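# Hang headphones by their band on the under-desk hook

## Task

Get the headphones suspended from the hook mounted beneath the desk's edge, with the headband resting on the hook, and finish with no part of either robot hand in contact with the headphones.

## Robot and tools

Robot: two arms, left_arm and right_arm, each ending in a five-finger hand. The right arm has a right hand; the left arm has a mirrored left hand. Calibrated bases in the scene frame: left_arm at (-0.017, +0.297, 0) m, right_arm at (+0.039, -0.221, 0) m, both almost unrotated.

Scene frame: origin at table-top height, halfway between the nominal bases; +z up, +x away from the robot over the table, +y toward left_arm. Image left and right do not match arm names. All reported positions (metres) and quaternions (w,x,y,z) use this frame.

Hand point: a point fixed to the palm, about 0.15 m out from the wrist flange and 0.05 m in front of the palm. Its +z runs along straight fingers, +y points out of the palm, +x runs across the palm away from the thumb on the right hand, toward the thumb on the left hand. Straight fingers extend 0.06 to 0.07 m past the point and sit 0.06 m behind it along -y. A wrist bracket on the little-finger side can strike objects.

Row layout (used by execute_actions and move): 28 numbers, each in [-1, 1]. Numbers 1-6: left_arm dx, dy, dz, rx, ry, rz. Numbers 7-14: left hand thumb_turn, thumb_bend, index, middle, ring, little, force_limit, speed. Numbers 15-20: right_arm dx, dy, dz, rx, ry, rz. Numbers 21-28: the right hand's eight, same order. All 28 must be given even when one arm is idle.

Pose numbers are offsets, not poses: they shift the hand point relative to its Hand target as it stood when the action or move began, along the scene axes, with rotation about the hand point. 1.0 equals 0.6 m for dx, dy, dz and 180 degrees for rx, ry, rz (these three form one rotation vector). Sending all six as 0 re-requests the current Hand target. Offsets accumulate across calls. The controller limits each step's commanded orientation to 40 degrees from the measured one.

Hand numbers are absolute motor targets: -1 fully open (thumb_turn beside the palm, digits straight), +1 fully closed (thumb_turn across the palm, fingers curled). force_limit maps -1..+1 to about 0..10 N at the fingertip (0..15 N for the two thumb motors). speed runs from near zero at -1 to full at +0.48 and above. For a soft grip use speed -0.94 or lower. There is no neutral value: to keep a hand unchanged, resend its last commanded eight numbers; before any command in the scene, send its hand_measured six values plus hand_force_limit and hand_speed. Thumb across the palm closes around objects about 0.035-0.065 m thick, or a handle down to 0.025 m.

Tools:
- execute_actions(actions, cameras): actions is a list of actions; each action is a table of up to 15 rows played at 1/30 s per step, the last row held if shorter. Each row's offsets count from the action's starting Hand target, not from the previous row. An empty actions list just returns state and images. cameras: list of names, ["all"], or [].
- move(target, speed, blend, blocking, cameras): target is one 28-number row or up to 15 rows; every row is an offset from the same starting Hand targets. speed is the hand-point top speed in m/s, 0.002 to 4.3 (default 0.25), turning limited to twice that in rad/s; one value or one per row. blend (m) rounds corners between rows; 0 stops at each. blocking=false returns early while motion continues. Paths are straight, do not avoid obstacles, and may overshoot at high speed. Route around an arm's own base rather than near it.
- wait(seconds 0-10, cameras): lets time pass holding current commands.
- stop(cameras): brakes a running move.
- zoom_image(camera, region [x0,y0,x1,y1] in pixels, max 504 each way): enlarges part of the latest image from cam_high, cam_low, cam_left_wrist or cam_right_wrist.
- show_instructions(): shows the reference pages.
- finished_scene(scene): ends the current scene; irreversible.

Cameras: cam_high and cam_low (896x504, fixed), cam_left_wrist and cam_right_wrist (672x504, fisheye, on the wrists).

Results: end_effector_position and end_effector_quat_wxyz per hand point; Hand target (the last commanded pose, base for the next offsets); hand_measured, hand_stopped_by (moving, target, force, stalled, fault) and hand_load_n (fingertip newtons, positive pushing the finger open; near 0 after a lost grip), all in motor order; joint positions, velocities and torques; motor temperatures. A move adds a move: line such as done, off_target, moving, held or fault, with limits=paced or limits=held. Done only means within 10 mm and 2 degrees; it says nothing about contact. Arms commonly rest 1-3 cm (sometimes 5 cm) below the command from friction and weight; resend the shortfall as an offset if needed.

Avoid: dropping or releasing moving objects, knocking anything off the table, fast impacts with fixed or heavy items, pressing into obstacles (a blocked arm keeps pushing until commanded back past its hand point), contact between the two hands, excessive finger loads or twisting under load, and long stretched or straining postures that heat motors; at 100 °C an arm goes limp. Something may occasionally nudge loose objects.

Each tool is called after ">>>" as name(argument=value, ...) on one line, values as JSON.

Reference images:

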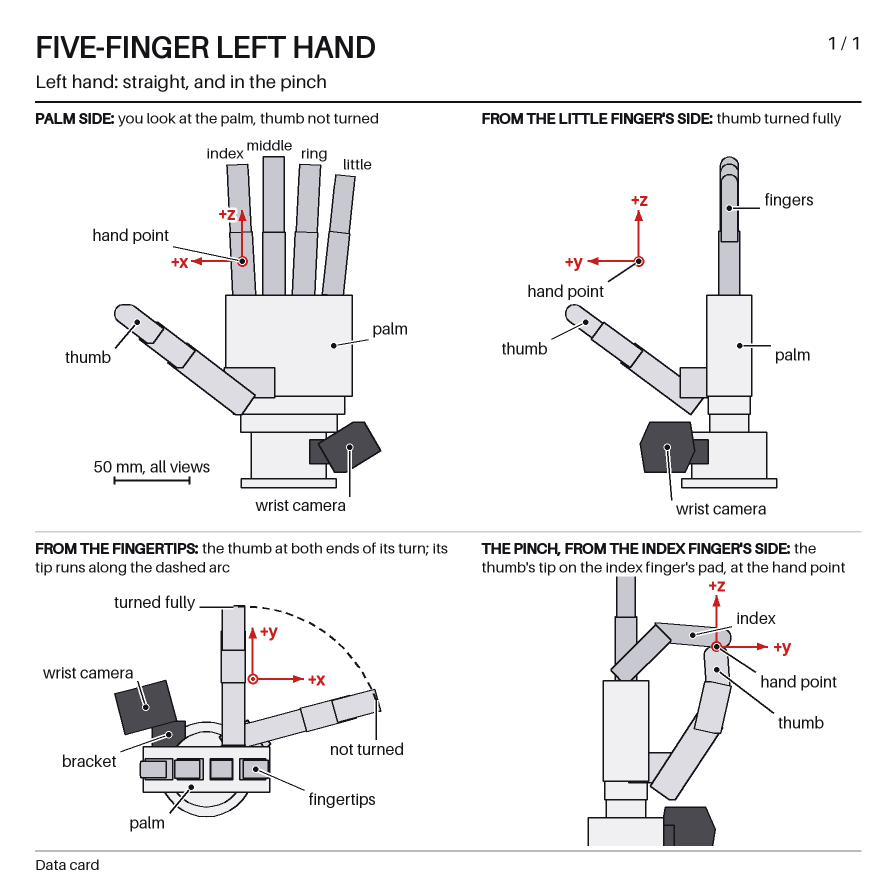

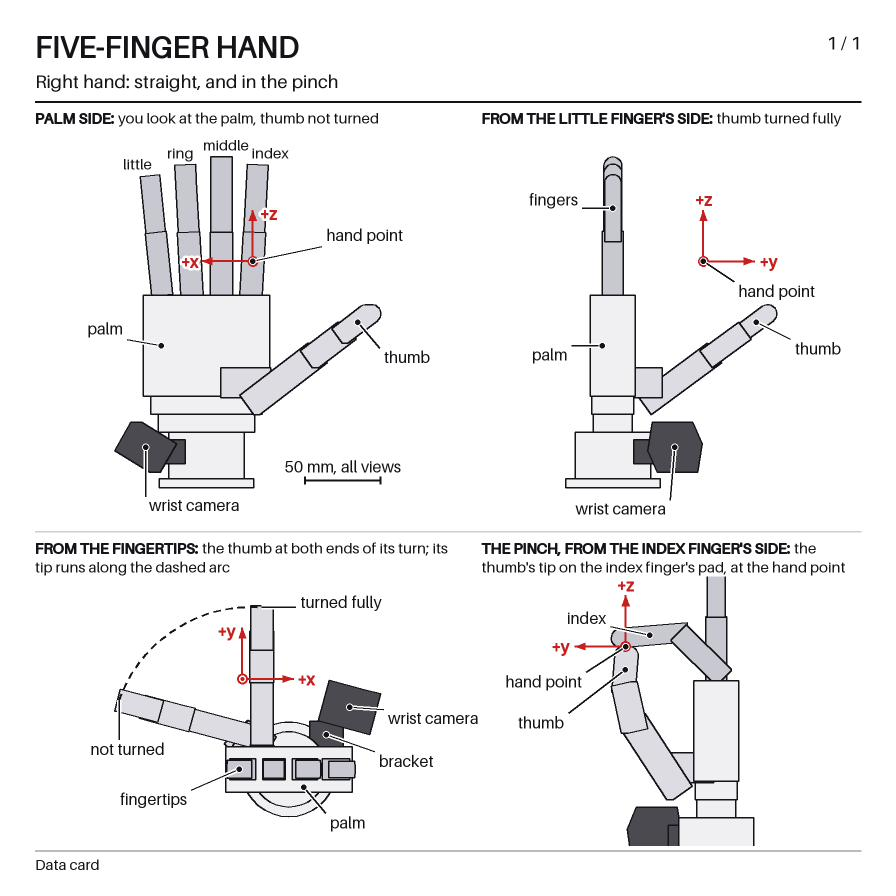

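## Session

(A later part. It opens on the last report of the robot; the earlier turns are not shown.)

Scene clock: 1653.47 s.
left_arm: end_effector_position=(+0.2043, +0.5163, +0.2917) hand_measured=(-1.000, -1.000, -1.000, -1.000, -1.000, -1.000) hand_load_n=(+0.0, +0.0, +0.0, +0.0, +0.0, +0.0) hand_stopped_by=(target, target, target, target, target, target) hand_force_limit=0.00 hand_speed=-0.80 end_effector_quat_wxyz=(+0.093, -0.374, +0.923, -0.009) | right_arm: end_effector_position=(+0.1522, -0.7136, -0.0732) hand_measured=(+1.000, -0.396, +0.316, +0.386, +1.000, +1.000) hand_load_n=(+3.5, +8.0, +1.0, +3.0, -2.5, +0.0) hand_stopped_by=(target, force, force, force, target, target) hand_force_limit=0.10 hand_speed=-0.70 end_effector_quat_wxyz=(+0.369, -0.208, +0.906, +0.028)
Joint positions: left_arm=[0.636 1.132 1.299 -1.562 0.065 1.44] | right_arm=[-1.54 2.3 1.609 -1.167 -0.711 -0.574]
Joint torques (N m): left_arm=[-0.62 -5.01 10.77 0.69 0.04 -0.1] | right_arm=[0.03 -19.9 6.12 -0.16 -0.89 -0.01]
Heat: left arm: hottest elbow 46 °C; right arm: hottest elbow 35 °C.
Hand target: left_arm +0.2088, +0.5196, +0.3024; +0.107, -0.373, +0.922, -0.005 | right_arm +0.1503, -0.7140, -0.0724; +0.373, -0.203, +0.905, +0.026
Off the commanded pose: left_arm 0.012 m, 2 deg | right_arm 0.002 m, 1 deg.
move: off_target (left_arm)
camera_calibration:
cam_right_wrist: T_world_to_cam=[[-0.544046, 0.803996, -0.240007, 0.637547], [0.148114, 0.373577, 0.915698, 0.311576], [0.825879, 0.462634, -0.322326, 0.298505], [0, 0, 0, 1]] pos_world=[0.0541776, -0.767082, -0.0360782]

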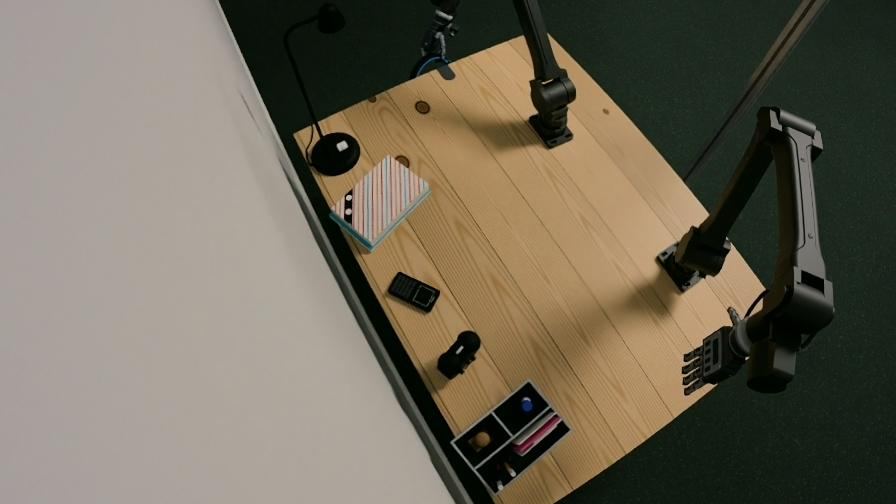

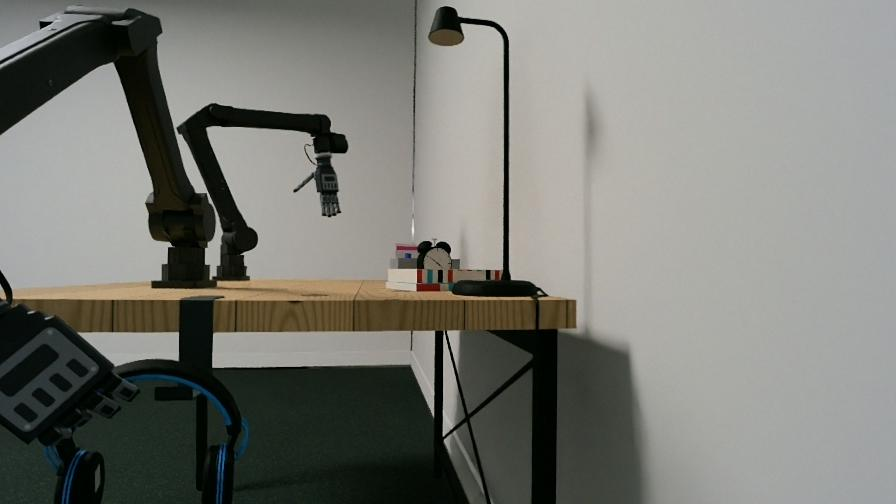

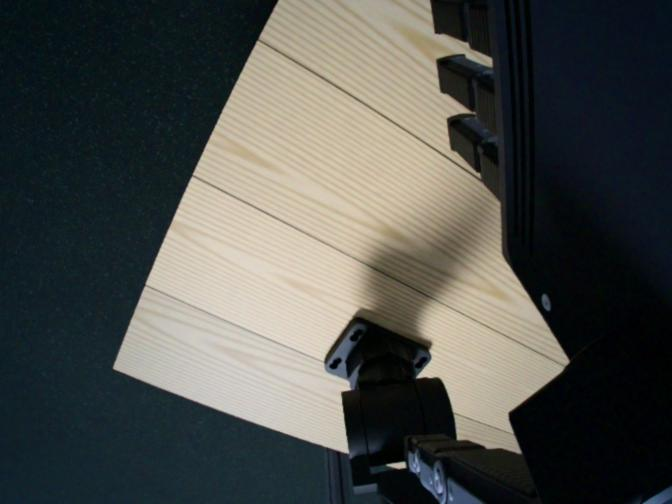

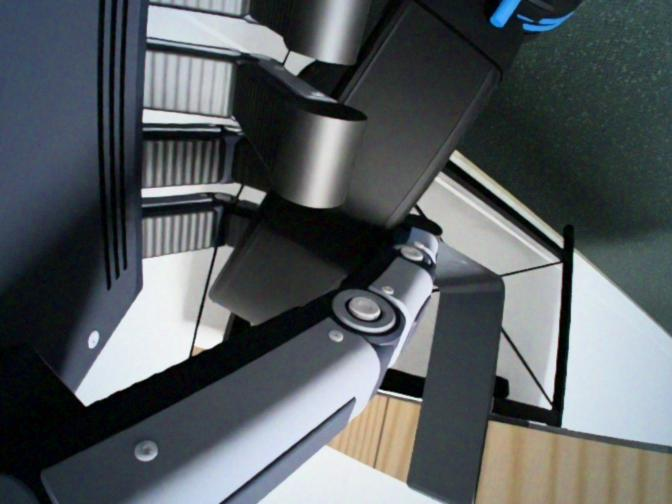

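>>> move(target=[0,0,0,0,0,0,-1,-1,-1,-1,-1,-1,0,-0.8,0.005,0.137,0,0,0,0,1,0.7,0.6,0.7,1,1,0.1,-0.7], speed=0.08, cameras=["cam_low","cam_right_wrist","cam_high"])

>>> zoom_image(camera="cam_low", region=[40, 250, 340, 500])

Scene clock: 1684.60 s.
left_arm: end_effector_position=(+0.2043, +0.5163, +0.2917) hand_measured=(-1.000, -1.000, -1.000, -1.000, -1.000, -1.000) hand_load_n=(+0.0, +0.0, +0.0, +0.0, +0.0, +0.0) hand_stopped_by=(target, target, target, target, target, target) hand_force_limit=0.00 hand_speed=-0.80 end_effector_quat_wxyz=(+0.093, -0.374, +0.923, -0.009) | right_arm: end_effector_position=(+0.1506, -0.6302, -0.0811) hand_measured=(+1.000, -0.396, +0.316, +0.386, +1.000, +1.000) hand_load_n=(+4.0, +8.0, +0.5, +3.0, -3.0, +0.0) hand_stopped_by=(target, force, force, force, target, target) hand_force_limit=0.10 hand_speed=-0.70 end_effector_quat_wxyz=(+0.373, -0.202, +0.905, +0.032)
Joint positions: left_arm=[0.636 1.132 1.299 -1.562 0.065 1.44] | right_arm=[-1.548 2.168 1.298 -1.003 -0.716 -0.576]
Joint torques (N m): left_arm=[-0.56 -4.89 10.77 0.7 0.05 -0.1] | right_arm=[-0.21 -17.61 4.41 -0.1 -0.75 0.14]
Heat: left arm: hottest elbow 46 °C; right arm: hottest shoulder 34 °C.
Hand target: left_arm +0.2088, +0.5196, +0.3024; +0.107, -0.373, +0.922, -0.005 | right_arm +0.1533, -0.6318, -0.0723; +0.373, -0.203, +0.905, +0.026
Off the commanded pose: left_arm 0.012 m, 2 deg | right_arm 0.009 m, 1 deg.
move: off_target (left_arm)
camera_calibration:
cam_right_wrist: T_world_to_cam=[[-0.535669, 0.811852, -0.232284, 0.571965], [0.146422, 0.360213, 0.921307, 0.280277], [0.831637, 0.459504, -0.311828, 0.256705], [0, 0, 0, 1]] pos_world=[0.0518593, -0.683267, -0.0453145]
Images, in order (width x height): cam_high 896x504, cam_low 896x504, cam_right_wrist 672x504.

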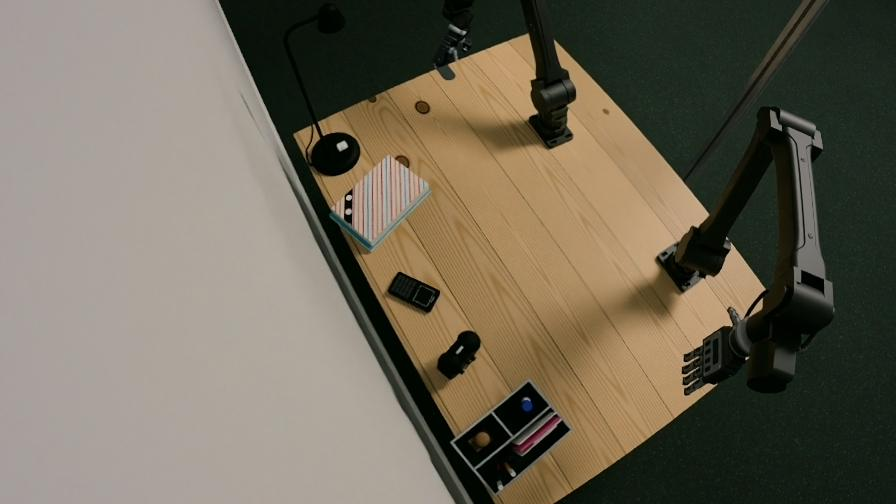

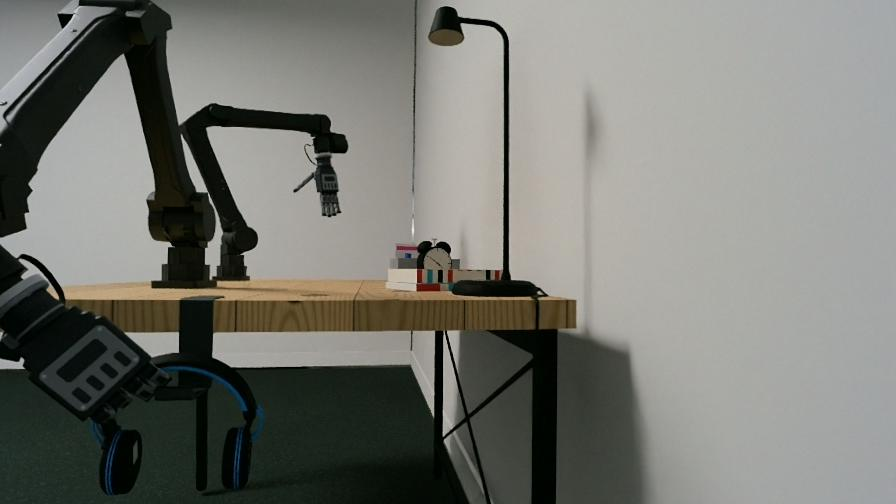

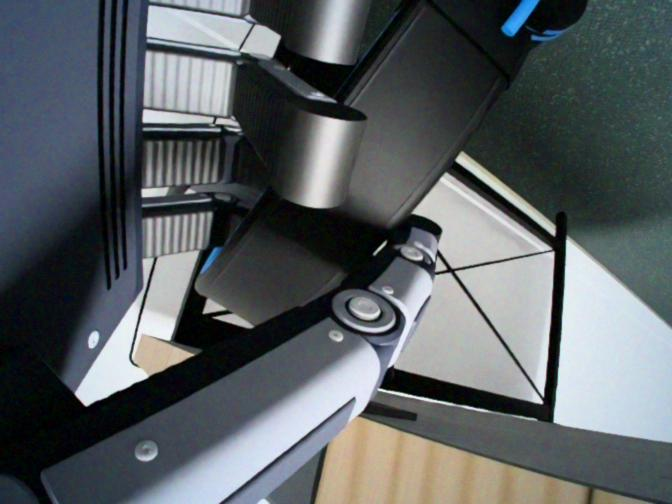

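Scaled by 1.680 from the camera's 896x504 image, which has a finer 1280x720 frame.

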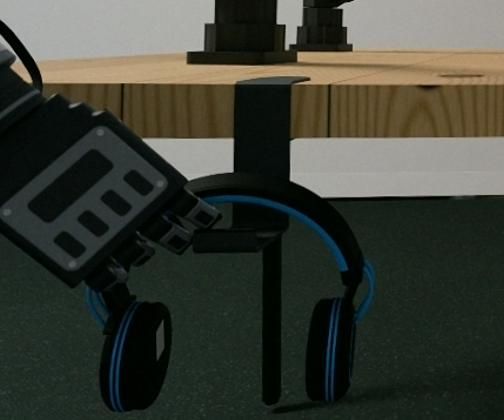

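>>> move(target=[0,0,0,0,0,0,-1,-1,-1,-1,-1,-1,0,-0.8,-0.037,0.0,0,0,-0.0667,0,1,0.7,0.6,0.7,1,1,0.1,-0.7], speed=0.08, cameras=["cam_low","cam_right_wrist"])

>>> zoom_image(camera="cam_low", region=[100, 300, 300, 450])

Scene clock: 1741.77 s.
left_arm: end_effector_position=(+0.2043, +0.5163, +0.2917) hand_measured=(-1.000, -1.000, -1.000, -1.000, -1.000, -1.000) hand_load_n=(+0.0, +0.0, +0.0, +0.5, +0.0, +0.0) hand_stopped_by=(target, target, target, target, target, target) hand_force_limit=0.00 hand_speed=-0.80 end_effector_quat_wxyz=(+0.093, -0.374, +0.923, -0.009) | right_arm: end_effector_position=(+0.1373, -0.6177, -0.0767) hand_measured=(+1.000, -0.396, +0.316, +0.386, +1.000, +1.000) hand_load_n=(+4.0, +7.5, +1.0, +3.0, -3.5, +0.0) hand_stopped_by=(target, force, force, force, target, target) hand_force_limit=0.10 hand_speed=-0.70 end_effector_quat_wxyz=(+0.462, -0.207, +0.862, +0.014)
Joint positions: left_arm=[0.636 1.132 1.299 -1.562 0.065 1.44] | right_arm=[-1.618 2.228 1.312 -1.122 -0.875 -0.787]
Joint torques (N m): left_arm=[-0.56 -4.95 10.77 0.68 0.04 -0.1] | right_arm=[-1.67 -15.38 7.69 -1.26 -1.01 -0.11]
Heat: left arm: hottest elbow 46 °C; right arm: hottest shoulder 35 °C.
Hand target: left_arm +0.2088, +0.5196, +0.3024; +0.107, -0.373, +0.922, -0.005 | right_arm +0.1312, -0.6318, -0.0722; +0.466, -0.205, +0.861, +0.004
Off the commanded pose: left_arm 0.012 m, 2 deg | right_arm 0.016 m, 1 deg.
move: off_target (left_arm, right_arm)
camera_calibration:
cam_right_wrist: T_world_to_cam=[[-0.484806, 0.808211, -0.334303, 0.538699], [-0.0450526, 0.358642, 0.932387, 0.299778], [0.873461, 0.467088, -0.13746, 0.275735], [0, 0, 0, 1]] pos_world=[0.0338265, -0.671688, -0.061518]
Images, in order (width x height): cam_low 896x504, cam_right_wrist 672x504.

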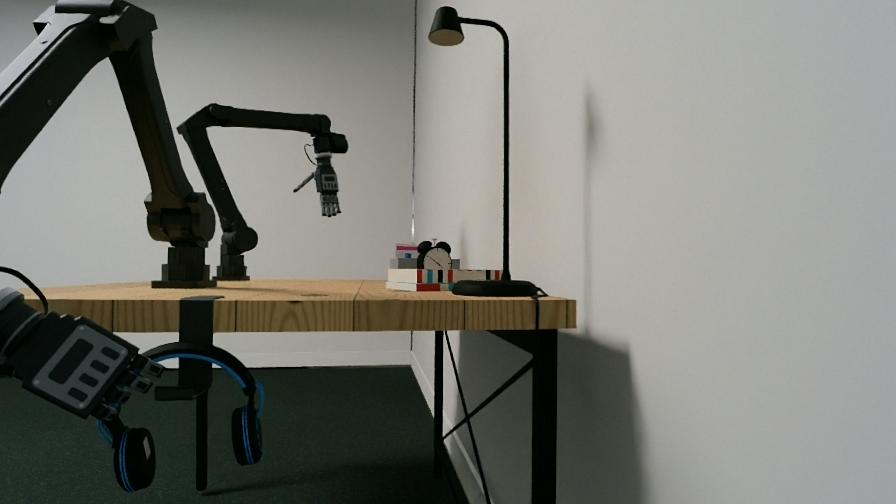

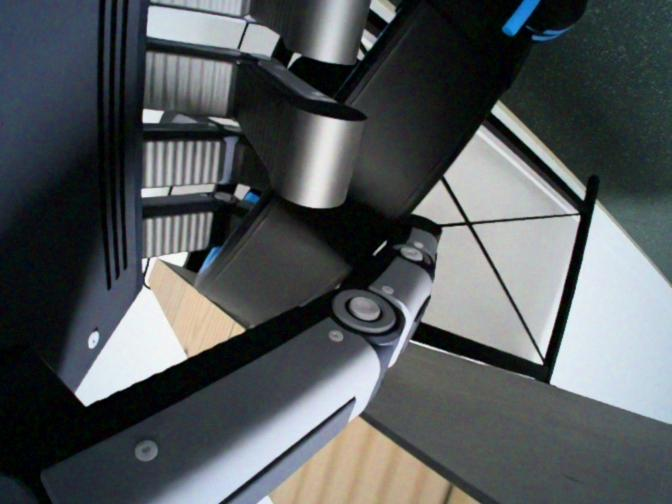

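Scaled by 2.520 from the camera's 896x504 image, which has a finer 1280x720 frame.

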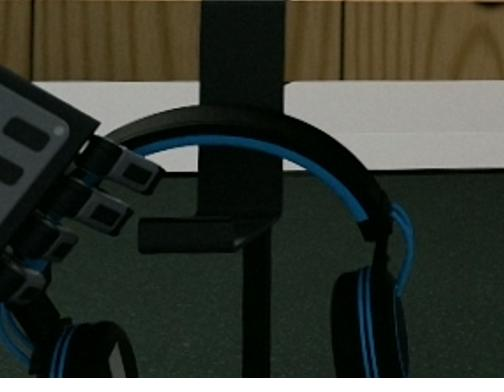

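>>> move(target=[[0,0,0,0,0,0,-1,-1,-1,-1,-1,-1,0,-0.8,-0.033,-0.022,0,0,0,0,1,0.7,0.6,0.7,1,1,0.1,-0.7]], speed=0.08, cameras=["cam_low","cam_right_wrist"])

>>> zoom_image(camera="cam_low", region=[100, 300, 300, 450])

Scene clock: 1764.00 s.
left_arm: end_effector_position=(+0.2043, +0.5163, +0.2917) hand_measured=(-1.000, -1.000, -1.000, -1.000, -1.000, -1.000) hand_load_n=(+0.0, +0.0, +0.0, +0.0, +0.0, -0.5) hand_stopped_by=(target, target, target, target, target, target) hand_force_limit=0.00 hand_speed=-0.80 end_effector_quat_wxyz=(+0.093, -0.374, +0.923, -0.009) | right_arm: end_effector_position=(+0.1169, -0.6304, -0.0768) hand_measured=(+1.000, -0.396, +0.316, +0.386, +1.000, +1.000) hand_load_n=(+4.0, +7.5, +0.5, +2.5, -3.0, +0.0) hand_stopped_by=(target, force, force, force, target, target) hand_force_limit=0.10 hand_speed=-0.70 end_effector_quat_wxyz=(+0.464, -0.205, +0.861, +0.014)
Joint positions: left_arm=[0.636 1.132 1.299 -1.562 0.065 1.44] | right_arm=[-1.656 2.261 1.375 -1.193 -0.862 -0.837]
Joint torques (N m): left_arm=[-0.56 -4.95 10.78 0.69 0.04 -0.11] | right_arm=[-1.67 -15.21 8.14 -1.22 -0.83 -0.08]
Heat: left arm: hottest elbow 46 °C; right arm: hottest shoulder 35 °C.
Hand target: left_arm +0.2088, +0.5196, +0.3024; +0.107, -0.373, +0.922, -0.005 | right_arm +0.1113, -0.6450, -0.0723; +0.466, -0.205, +0.861, +0.004
Off the commanded pose: left_arm 0.012 m, 2 deg | right_arm 0.016 m, 1 deg.
move: off_target (left_arm, right_arm)
camera_calibration:
cam_right_wrist: T_world_to_cam=[[-0.480698, 0.81054, -0.334597, 0.539959], [-0.0475258, 0.356931, 0.932921, 0.302726], [0.875598, 0.464355, -0.133054, 0.297766], [0, 0, 0, 1]] pos_world=[0.0132205, -0.683979, -0.0621314]
Images, in order (width x height): cam_low 896x504, cam_right_wrist 672x504.

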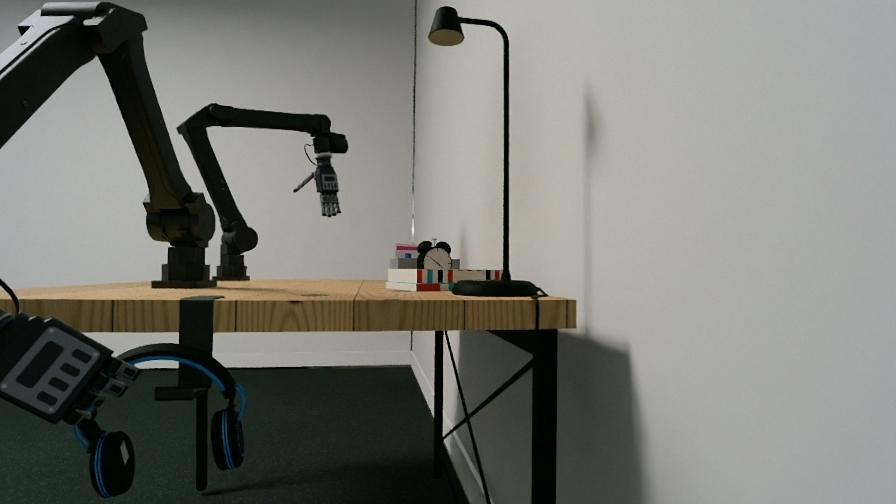

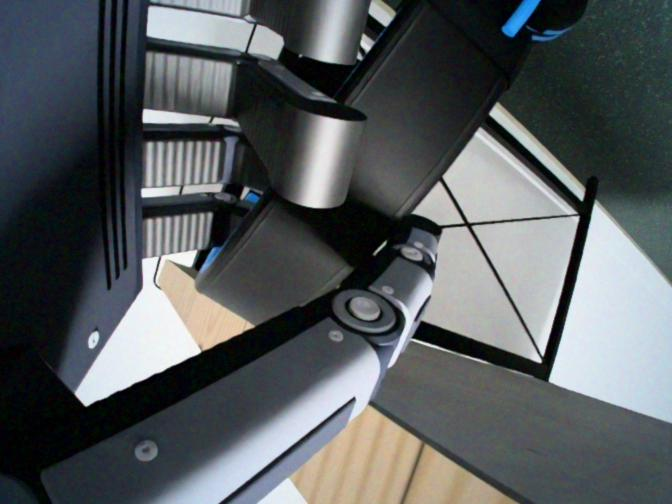

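Scaled by 2.520 from the camera's 896x504 image, which has a finer 1280x720 frame.

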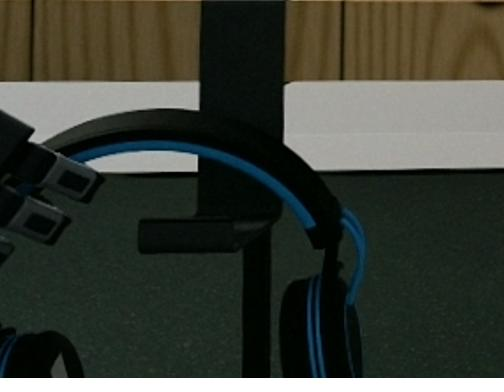

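>>> move(target=[[0,0,0,0,0,0,-1,-1,-1,-1,-1,-1,0,-0.8,0.018,0.0,0,0,0,0,1,0.7,0.6,0.7,1,1,0.1,-0.7],[0,0,0,0,0,0,-1,-1,-1,-1,-1,-1,0,-0.8,0.018,0.0,-0.05,0,0,0,1,0.7,0.6,0.7,1,1,0.1,-0.7]], speed=0.08, cameras=["cam_low","cam_right_wrist"])

>>> zoom_image(camera="cam_low", region=[100, 300, 300, 450])

Scene clock: 1780.77 s.
left_arm: end_effector_position=(+0.2043, +0.5163, +0.2917) hand_measured=(-1.000, -1.000, -1.000, -1.000, -1.000, -1.000) hand_load_n=(+0.0, +0.0, +0.5, +0.0, +0.0, +0.0) hand_stopped_by=(target, target, target, target, target, target) hand_force_limit=0.00 hand_speed=-0.80 end_effector_quat_wxyz=(+0.093, -0.374, +0.923, -0.009) | right_arm: end_effector_position=(+0.1194, -0.6274, -0.1041) hand_measured=(+1.000, -0.396, +0.316, +0.386, +1.000, +1.000) hand_load_n=(+3.5, +8.0, +0.5, +2.5, -2.5, +0.5) hand_stopped_by=(target, force, force, force, target, target) hand_force_limit=0.10 hand_speed=-0.70 end_effector_quat_wxyz=(+0.471, -0.201, +0.859, +0.014)
Joint positions: left_arm=[0.636 1.132 1.299 -1.562 0.065 1.44] | right_arm=[-1.656 2.32 1.379 -1.148 -0.876 -0.838]
Joint torques (N m): left_arm=[-0.56 -5.01 10.77 0.68 0.05 -0.11] | right_arm=[-0.32 -16.97 7.53 -0.4 -0.68 0.22]
Heat: left arm: hottest elbow 46 °C; right arm: hottest shoulder 35 °C.
Hand target: left_arm +0.2088, +0.5196, +0.3024; +0.107, -0.373, +0.922, -0.005 | right_arm +0.1221, -0.6450, -0.1022; +0.466, -0.205, +0.861, +0.004
Off the commanded pose: left_arm 0.012 m, 2 deg | right_arm 0.018 m, 1 deg.
move: off_target (left_arm, right_arm)
camera_calibration:
cam_right_wrist: T_world_to_cam=[[-0.471343, 0.81605, -0.334512, 0.53201], [-0.0577837, 0.349898, 0.935004, 0.324352], [0.880055, 0.460037, -0.117767, 0.288949], [0, 0, 0, 1]] pos_world=[0.0152105, -0.680564, -0.0912783]
Images, in order (width x height): cam_low 896x504, cam_right_wrist 672x504.

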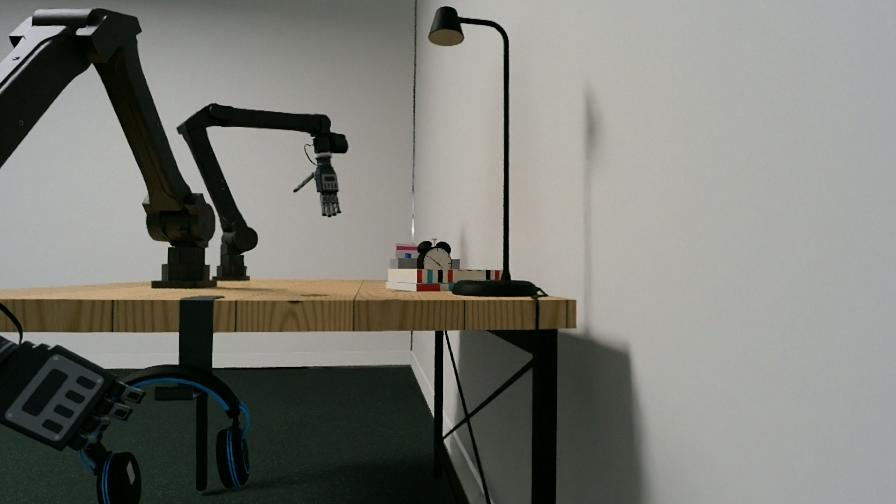

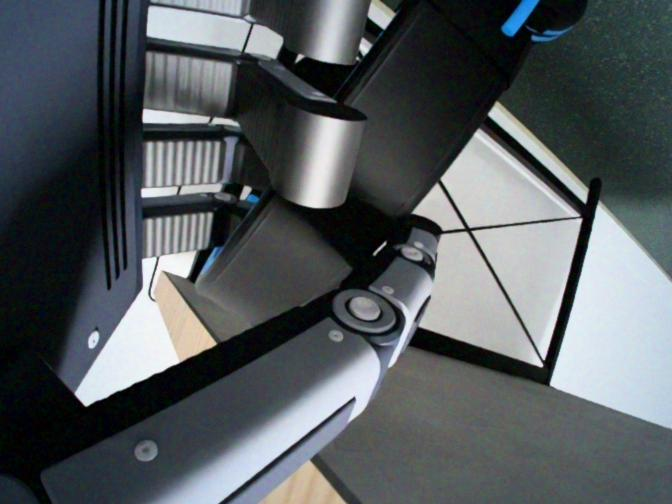

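Scaled by 2.520 from the camera's 896x504 image, which has a finer 1280x720 frame.

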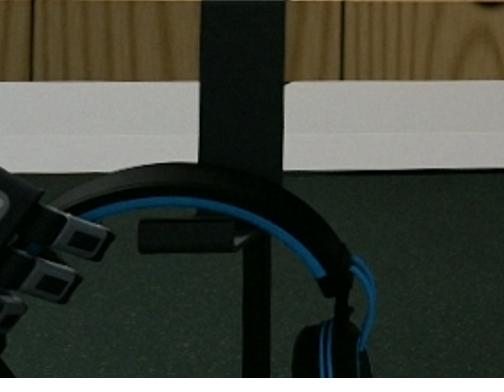

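>>> move(target=[[0,0,0,0,0,0,-1,-1,-1,-1,-1,-1,0,-0.8,0.013,0.0,-0.035,0,0,0,1,0.7,0.6,0.7,1,1,0.1,-0.7]], speed=0.05, cameras=["cam_low","cam_right_wrist"])

>>> zoom_image(camera="cam_low", region=[100, 300, 300, 450])

Scene clock: 1798.90 s.
left_arm: end_effector_position=(+0.2043, +0.5163, +0.2917) hand_measured=(-1.000, -1.000, -1.000, -1.000, -1.000, -1.000) hand_load_n=(+0.0, +0.0, +0.0, +0.0, +0.0, +0.0) hand_stopped_by=(target, target, target, target, target, target) hand_force_limit=0.00 hand_speed=-0.80 end_effector_quat_wxyz=(+0.093, -0.374, +0.923, -0.009) | right_arm: end_effector_position=(+0.1246, -0.6313, -0.1207) hand_measured=(+1.000, -0.396, +0.316, +0.386, +1.000, +1.000) hand_load_n=(+3.0, +8.0, +0.0, +3.0, -1.5, +0.0) hand_stopped_by=(target, force, force, force, target, target) hand_force_limit=0.10 hand_speed=-0.70 end_effector_quat_wxyz=(+0.470, -0.202, +0.859, +0.008)
Joint positions: left_arm=[0.636 1.132 1.299 -1.562 0.065 1.44] | right_arm=[-1.646 2.35 1.386 -1.099 -0.885 -0.82]
Joint torques (N m): left_arm=[-0.56 -5.01 10.77 0.68 0.05 -0.1] | right_arm=[0.73 -16.32 7.41 -0.12 -0.65 0.26]
Heat: left arm: hottest elbow 46 °C; right arm: hottest shoulder 34 °C.
Hand target: left_arm +0.2088, +0.5196, +0.3024; +0.107, -0.373, +0.922, -0.005 | right_arm +0.1298, -0.6450, -0.1233; +0.466, -0.205, +0.861, +0.004
Off the commanded pose: left_arm 0.012 m, 2 deg | right_arm 0.015 m, 1 deg.
move: off_target (left_arm, right_arm)
camera_calibration:
cam_right_wrist: T_world_to_cam=[[-0.466799, 0.814169, -0.345294, 0.529037], [-0.056927, 0.36197, 0.93045, 0.348441], [0.882529, 0.45399, -0.122619, 0.279524], [0, 0, 0, 1]] pos_world=[0.0201016, -0.683752, -0.107259]
Images, in order (width x height): cam_low 896x504, cam_right_wrist 672x504.

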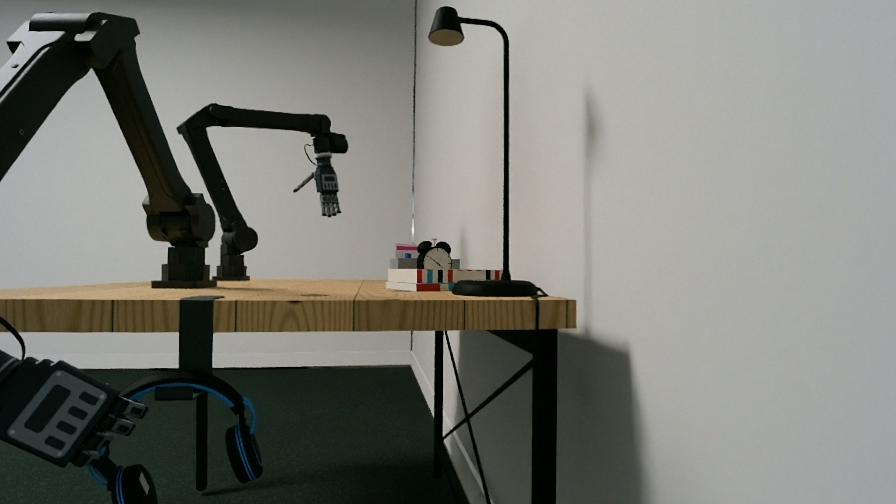

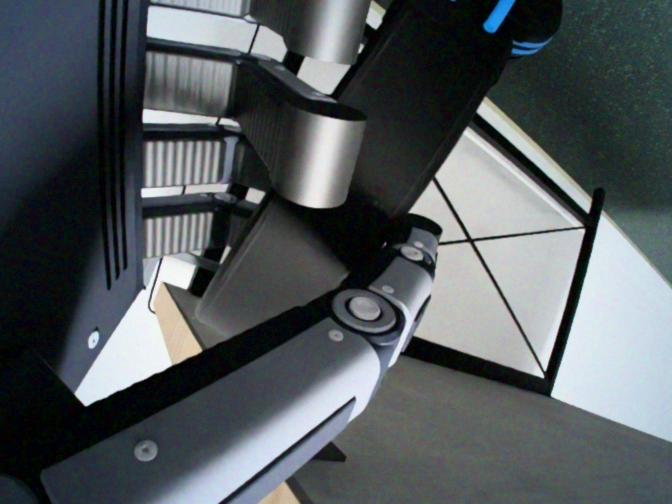

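Scaled by 2.520 from the camera's 896x504 image, which has a finer 1280x720 frame.

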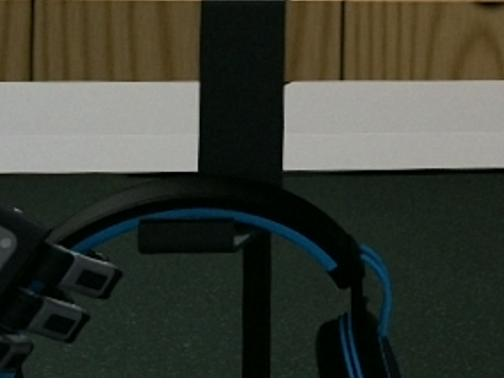

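>>> zoom_image(camera="cam_low", region=[140, 360, 250, 420])

Scaled by 4.582 from the camera's 896x504 image, which has a finer 1280x720 frame.

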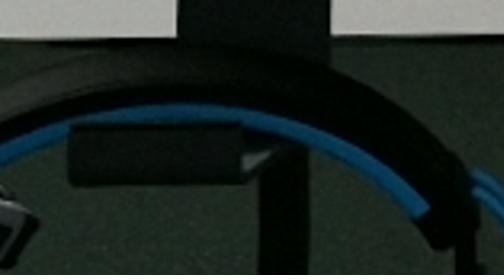

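>>> move(target=[[0,0,0,0,0,0,-1,-1,-1,-1,-1,-1,0,-0.8,0,0.0,-0.008,0,0,0,1,-0.9,0.6,0.7,1,1,0.1,-0.6]], speed=0.05, cameras=["cam_low","cam_right_wrist"])

>>> zoom_image(camera="cam_low", region=[80, 330, 280, 504])

Scene clock: 1865.50 s.
left_arm: end_effector_position=(+0.2043, +0.5163, +0.2917) hand_measured=(-1.000, -1.000, -1.000, -1.000, -1.000, -1.000) hand_load_n=(+0.0, +0.0, +0.0, +0.0, +0.0, +0.0) hand_stopped_by=(target, target, target, target, target, target) hand_force_limit=0.00 hand_speed=-0.80 end_effector_quat_wxyz=(+0.093, -0.374, +0.923, -0.009) | right_arm: end_effector_position=(+0.1266, -0.6298, -0.1245) hand_measured=(+1.000, -0.900, +0.316, +0.386, +1.000, +1.000) hand_load_n=(-0.5, +0.0, +0.0, +1.0, +0.0, +0.0) hand_stopped_by=(target, target, force, force, target, target) hand_force_limit=0.10 hand_speed=-0.60 end_effector_quat_wxyz=(+0.471, -0.199, +0.859, +0.011)
Joint positions: left_arm=[0.636 1.132 1.299 -1.562 0.065 1.44] | right_arm=[-1.643 2.359 1.386 -1.093 -0.887 -0.814]
Joint torques (N m): left_arm=[-0.5 -4.95 10.77 0.69 0.04 -0.1] | right_arm=[0.15 -16.03 7.47 -0.34 -0.44 0.18]
Heat: left arm: hottest elbow 46 °C; right arm: hottest shoulder 35 °C.
Hand target: left_arm +0.2088, +0.5196, +0.3024; +0.107, -0.373, +0.922, -0.005 | right_arm +0.1298, -0.6450, -0.1280; +0.465, -0.205, +0.861, +0.004
Off the commanded pose: left_arm 0.012 m, 2 deg | right_arm 0.016 m, 1 deg.
move: off_target (left_arm, right_arm)
camera_calibration:
cam_right_wrist: T_world_to_cam=[[-0.465981, 0.817474, -0.338522, 0.530249], [-0.0569868, 0.354077, 0.933479, 0.346981], [0.882958, 0.454274, -0.118408, 0.277204], [0, 0, 0, 1]] pos_world=[0.0221001, -0.682249, -0.111575]
Images, in order (width x height): cam_low 896x504, cam_right_wrist 672x504.

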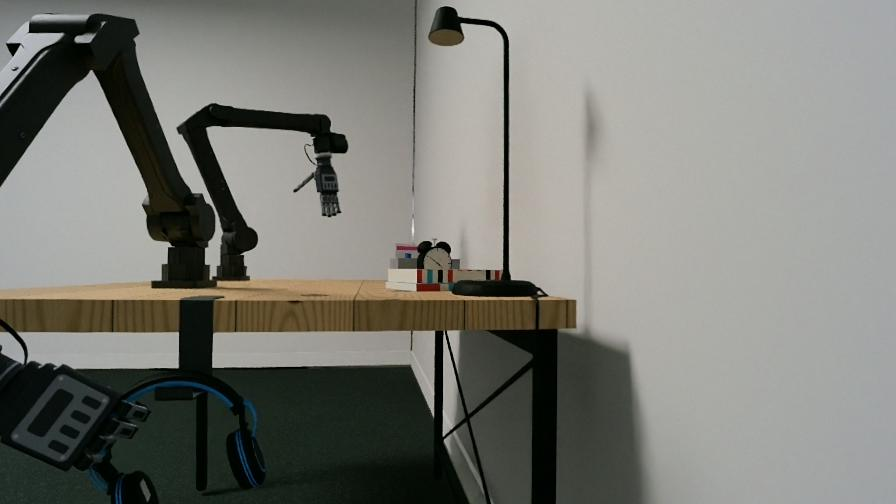

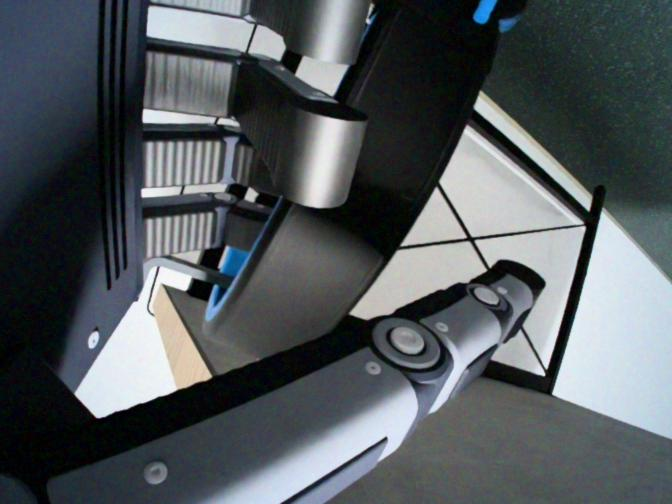

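Scaled by 2.520 from the camera's 896x504 image, which has a finer 1280x720 frame.

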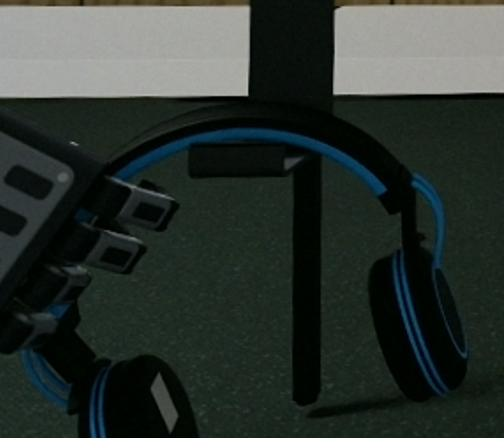

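>>> move(target=[[0,0,0,0,0,0,-1,-1,-1,-1,-1,-1,0,-0.8,0,-0.06,-0.012,0,0,0,1,-0.9,0.6,0.7,1,1,0.1,-0.6],[0,0,0,0,0,0,-1,-1,-1,-1,-1,-1,0,-0.8,-0.02,-0.2,-0.012,0,0,0,1,-0.9,0.6,0.7,1,1,0.1,-0.6]], speed=0.06, cameras=["cam_low","cam_right_wrist"])

>>> zoom_image(camera="cam_low", region=[80, 330, 280, 504])

Scene clock: 1887.20 s.
left_arm: end_effector_position=(+0.2043, +0.5163, +0.2917) hand_measured=(-1.000, -1.000, -1.000, -1.000, -1.000, -1.000) hand_load_n=(+0.0, +0.0, +0.0, +0.0, +0.0, +0.0) hand_stopped_by=(target, target, target, target, target, target) hand_force_limit=0.00 hand_speed=-0.80 end_effector_quat_wxyz=(+0.093, -0.374, +0.923, -0.009) | right_arm: end_effector_position=(+0.1344, -0.7389, -0.1324) hand_measured=(+1.000, -0.900, +0.316, +0.386, +1.000, +1.000) hand_load_n=(+0.0, +0.0, +0.0, +3.0, +0.0, +0.0) hand_stopped_by=(target, target, force, force, target, target) hand_force_limit=0.10 hand_speed=-0.60 end_effector_quat_wxyz=(+0.476, -0.190, +0.858, +0.037)
Joint positions: left_arm=[0.636 1.132 1.299 -1.562 0.065 1.44] | right_arm=[-1.607 2.595 1.879 -1.375 -0.894 -0.772]
Joint torques (N m): left_arm=[-0.56 -4.89 10.77 0.7 0.04 -0.1] | right_arm=[-3.31 -19.25 11.34 -0.21 -0.21 -0.23]
Heat: left arm: hottest elbow 46 °C; right arm: hottest shoulder 35 °C.
Hand target: left_arm +0.2088, +0.5196, +0.3024; +0.107, -0.373, +0.922, -0.005 | right_arm +0.1179, -0.7650, -0.1353; +0.465, -0.205, +0.861, +0.004
Off the commanded pose: left_arm 0.012 m, 2 deg | right_arm 0.031 m, 4 deg.
move: off_target (left_arm, right_arm)
camera_calibration:
cam_right_wrist: T_world_to_cam=[[-0.473572, 0.830976, -0.291905, 0.637458], [-0.0596774, 0.30039, 0.951948, 0.356566], [0.878731, 0.468236, -0.0926658, 0.333259], [0, 0, 0, 1]] pos_world=[0.030316, -0.792865, -0.122473]
Images, in order (width x height): cam_low 896x504, cam_right_wrist 672x504.

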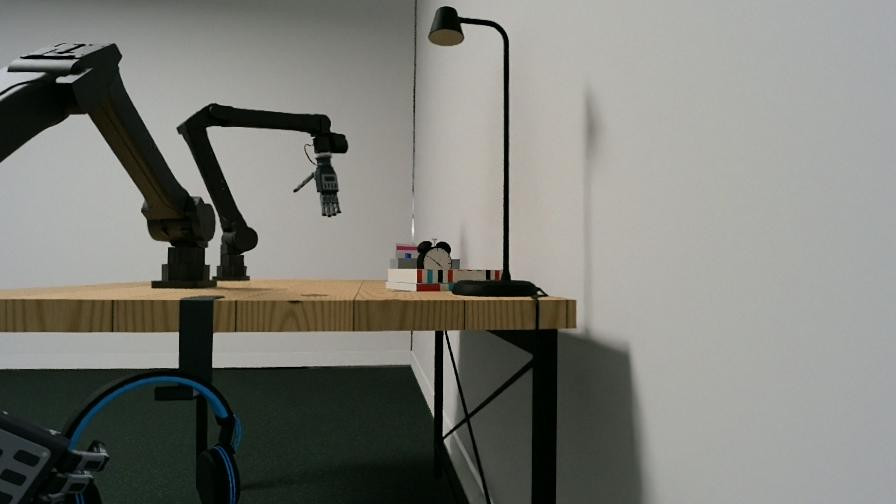

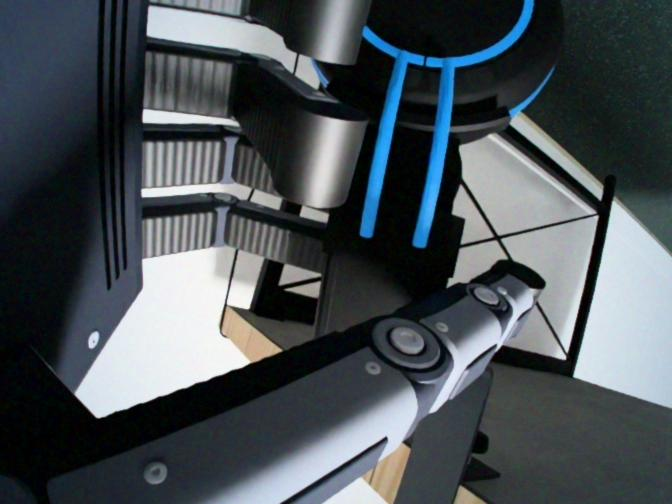

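Scaled by 2.520 from the camera's 896x504 image, which has a finer 1280x720 frame.

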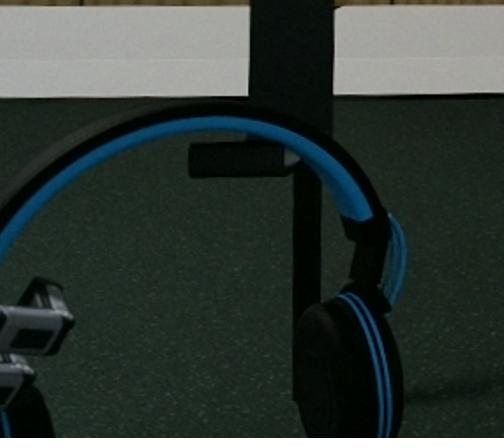

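>>> move(target=[[0,0,0,0,0,0,-1,-1,-1,-1,-1,-1,0,-0.8,0.02,0.192,0.004,0,0,0,1,-0.9,0.6,0.7,1,1,0.1,-0.6]], speed=0.06, cameras=["cam_low","cam_right_wrist"])

>>> zoom_image(camera="cam_low", region=[80, 330, 280, 504])

Scene clock: 1951.43 s.
left_arm: end_effector_position=(+0.2043, +0.5163, +0.2917) hand_measured=(-1.000, -1.000, -1.000, -1.000, -1.000, -1.000) hand_load_n=(+0.0, +0.0, +0.0, +0.0, +0.0, +0.0) hand_stopped_by=(target, target, target, target, target, target) hand_force_limit=0.00 hand_speed=-0.80 end_effector_quat_wxyz=(+0.093, -0.374, +0.923, -0.009) | right_arm: end_effector_position=(+0.1379, -0.6420, -0.1438) hand_measured=(+1.000, -0.900, +0.316, +0.386, +1.000, +1.000) hand_load_n=(+0.0, +0.0, +0.0, +0.5, +0.0, +0.0) hand_stopped_by=(target, target, force, force, target, target) hand_force_limit=0.10 hand_speed=-0.60 end_effector_quat_wxyz=(+0.470, -0.198, +0.860, +0.026)
Joint positions: left_arm=[0.636 1.132 1.299 -1.562 0.065 1.44] | right_arm=[-1.615 2.426 1.456 -1.097 -0.885 -0.781]
Joint torques (N m): left_arm=[-0.56 -4.95 10.78 0.69 0.04 -0.1] | right_arm=[-2.26 -21.13 3.28 -0.39 -0.55 -0.1]
Heat: left arm: hottest elbow 46 °C; right arm: hottest elbow 36 °C.
Hand target: left_arm +0.2088, +0.5196, +0.3024; +0.107, -0.373, +0.922, -0.005 | right_arm +0.1299, -0.6497, -0.1329; +0.466, -0.205, +0.861, +0.004
Off the commanded pose: left_arm 0.012 m, 2 deg | right_arm 0.016 m, 3 deg.
move: off_target (left_arm, right_arm)
camera_calibration:
cam_right_wrist: T_world_to_cam=[[-0.477341, 0.821063, -0.313051, 0.546475], [-0.0531152, 0.328647, 0.942958, 0.354509], [0.877111, 0.466741, -0.113266, 0.279972], [0, 0, 0, 1]] pos_world=[0.0341182, -0.695874, -0.131501]
Images, in order (width x height): cam_low 896x504, cam_right_wrist 672x504.

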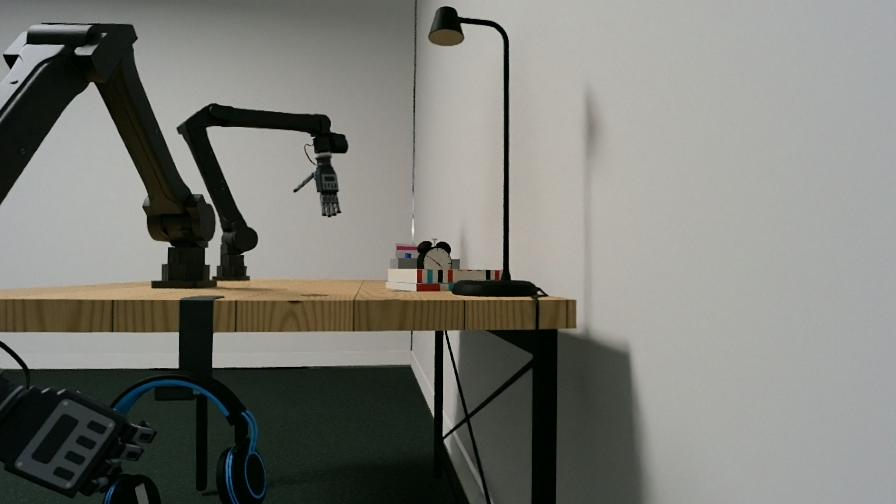

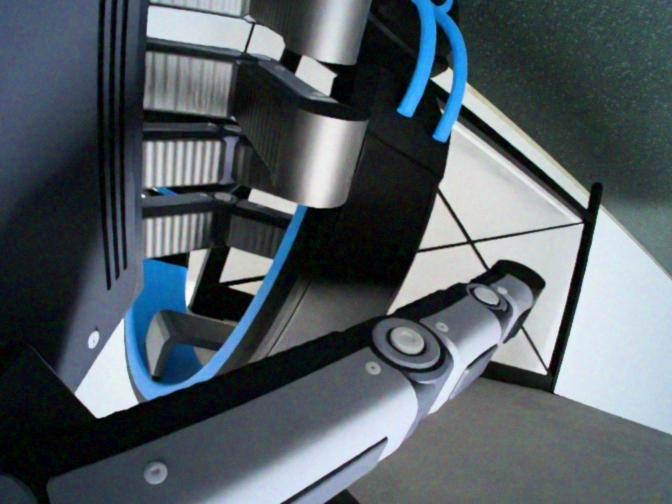

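Scaled by 2.520 from the camera's 896x504 image, which has a finer 1280x720 frame.

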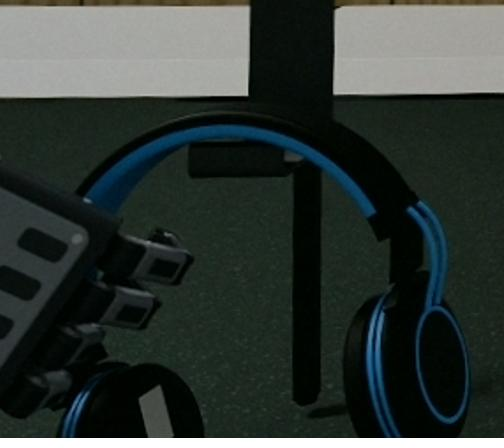

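>>> zoom_image(camera="cam_right_wrist", region=[80, 200, 330, 430])

>>> zoom_image(camera="cam_low", region=[140, 360, 250, 420])

Scaled by 2.016 from the camera's 672x504 image, which has a finer 960x720 frame.

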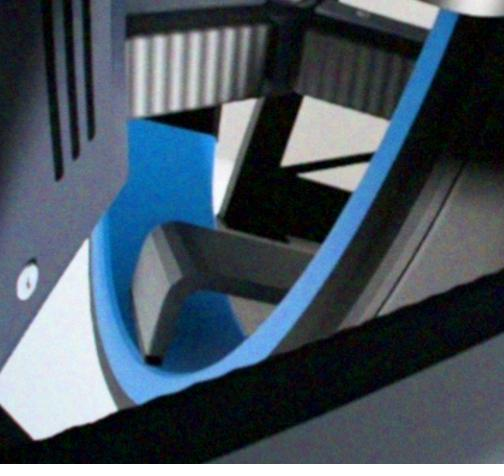

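Scaled by 4.582 from the camera's 896x504 image, which has a finer 1280x720 frame.

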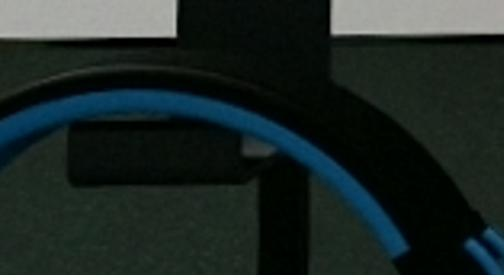

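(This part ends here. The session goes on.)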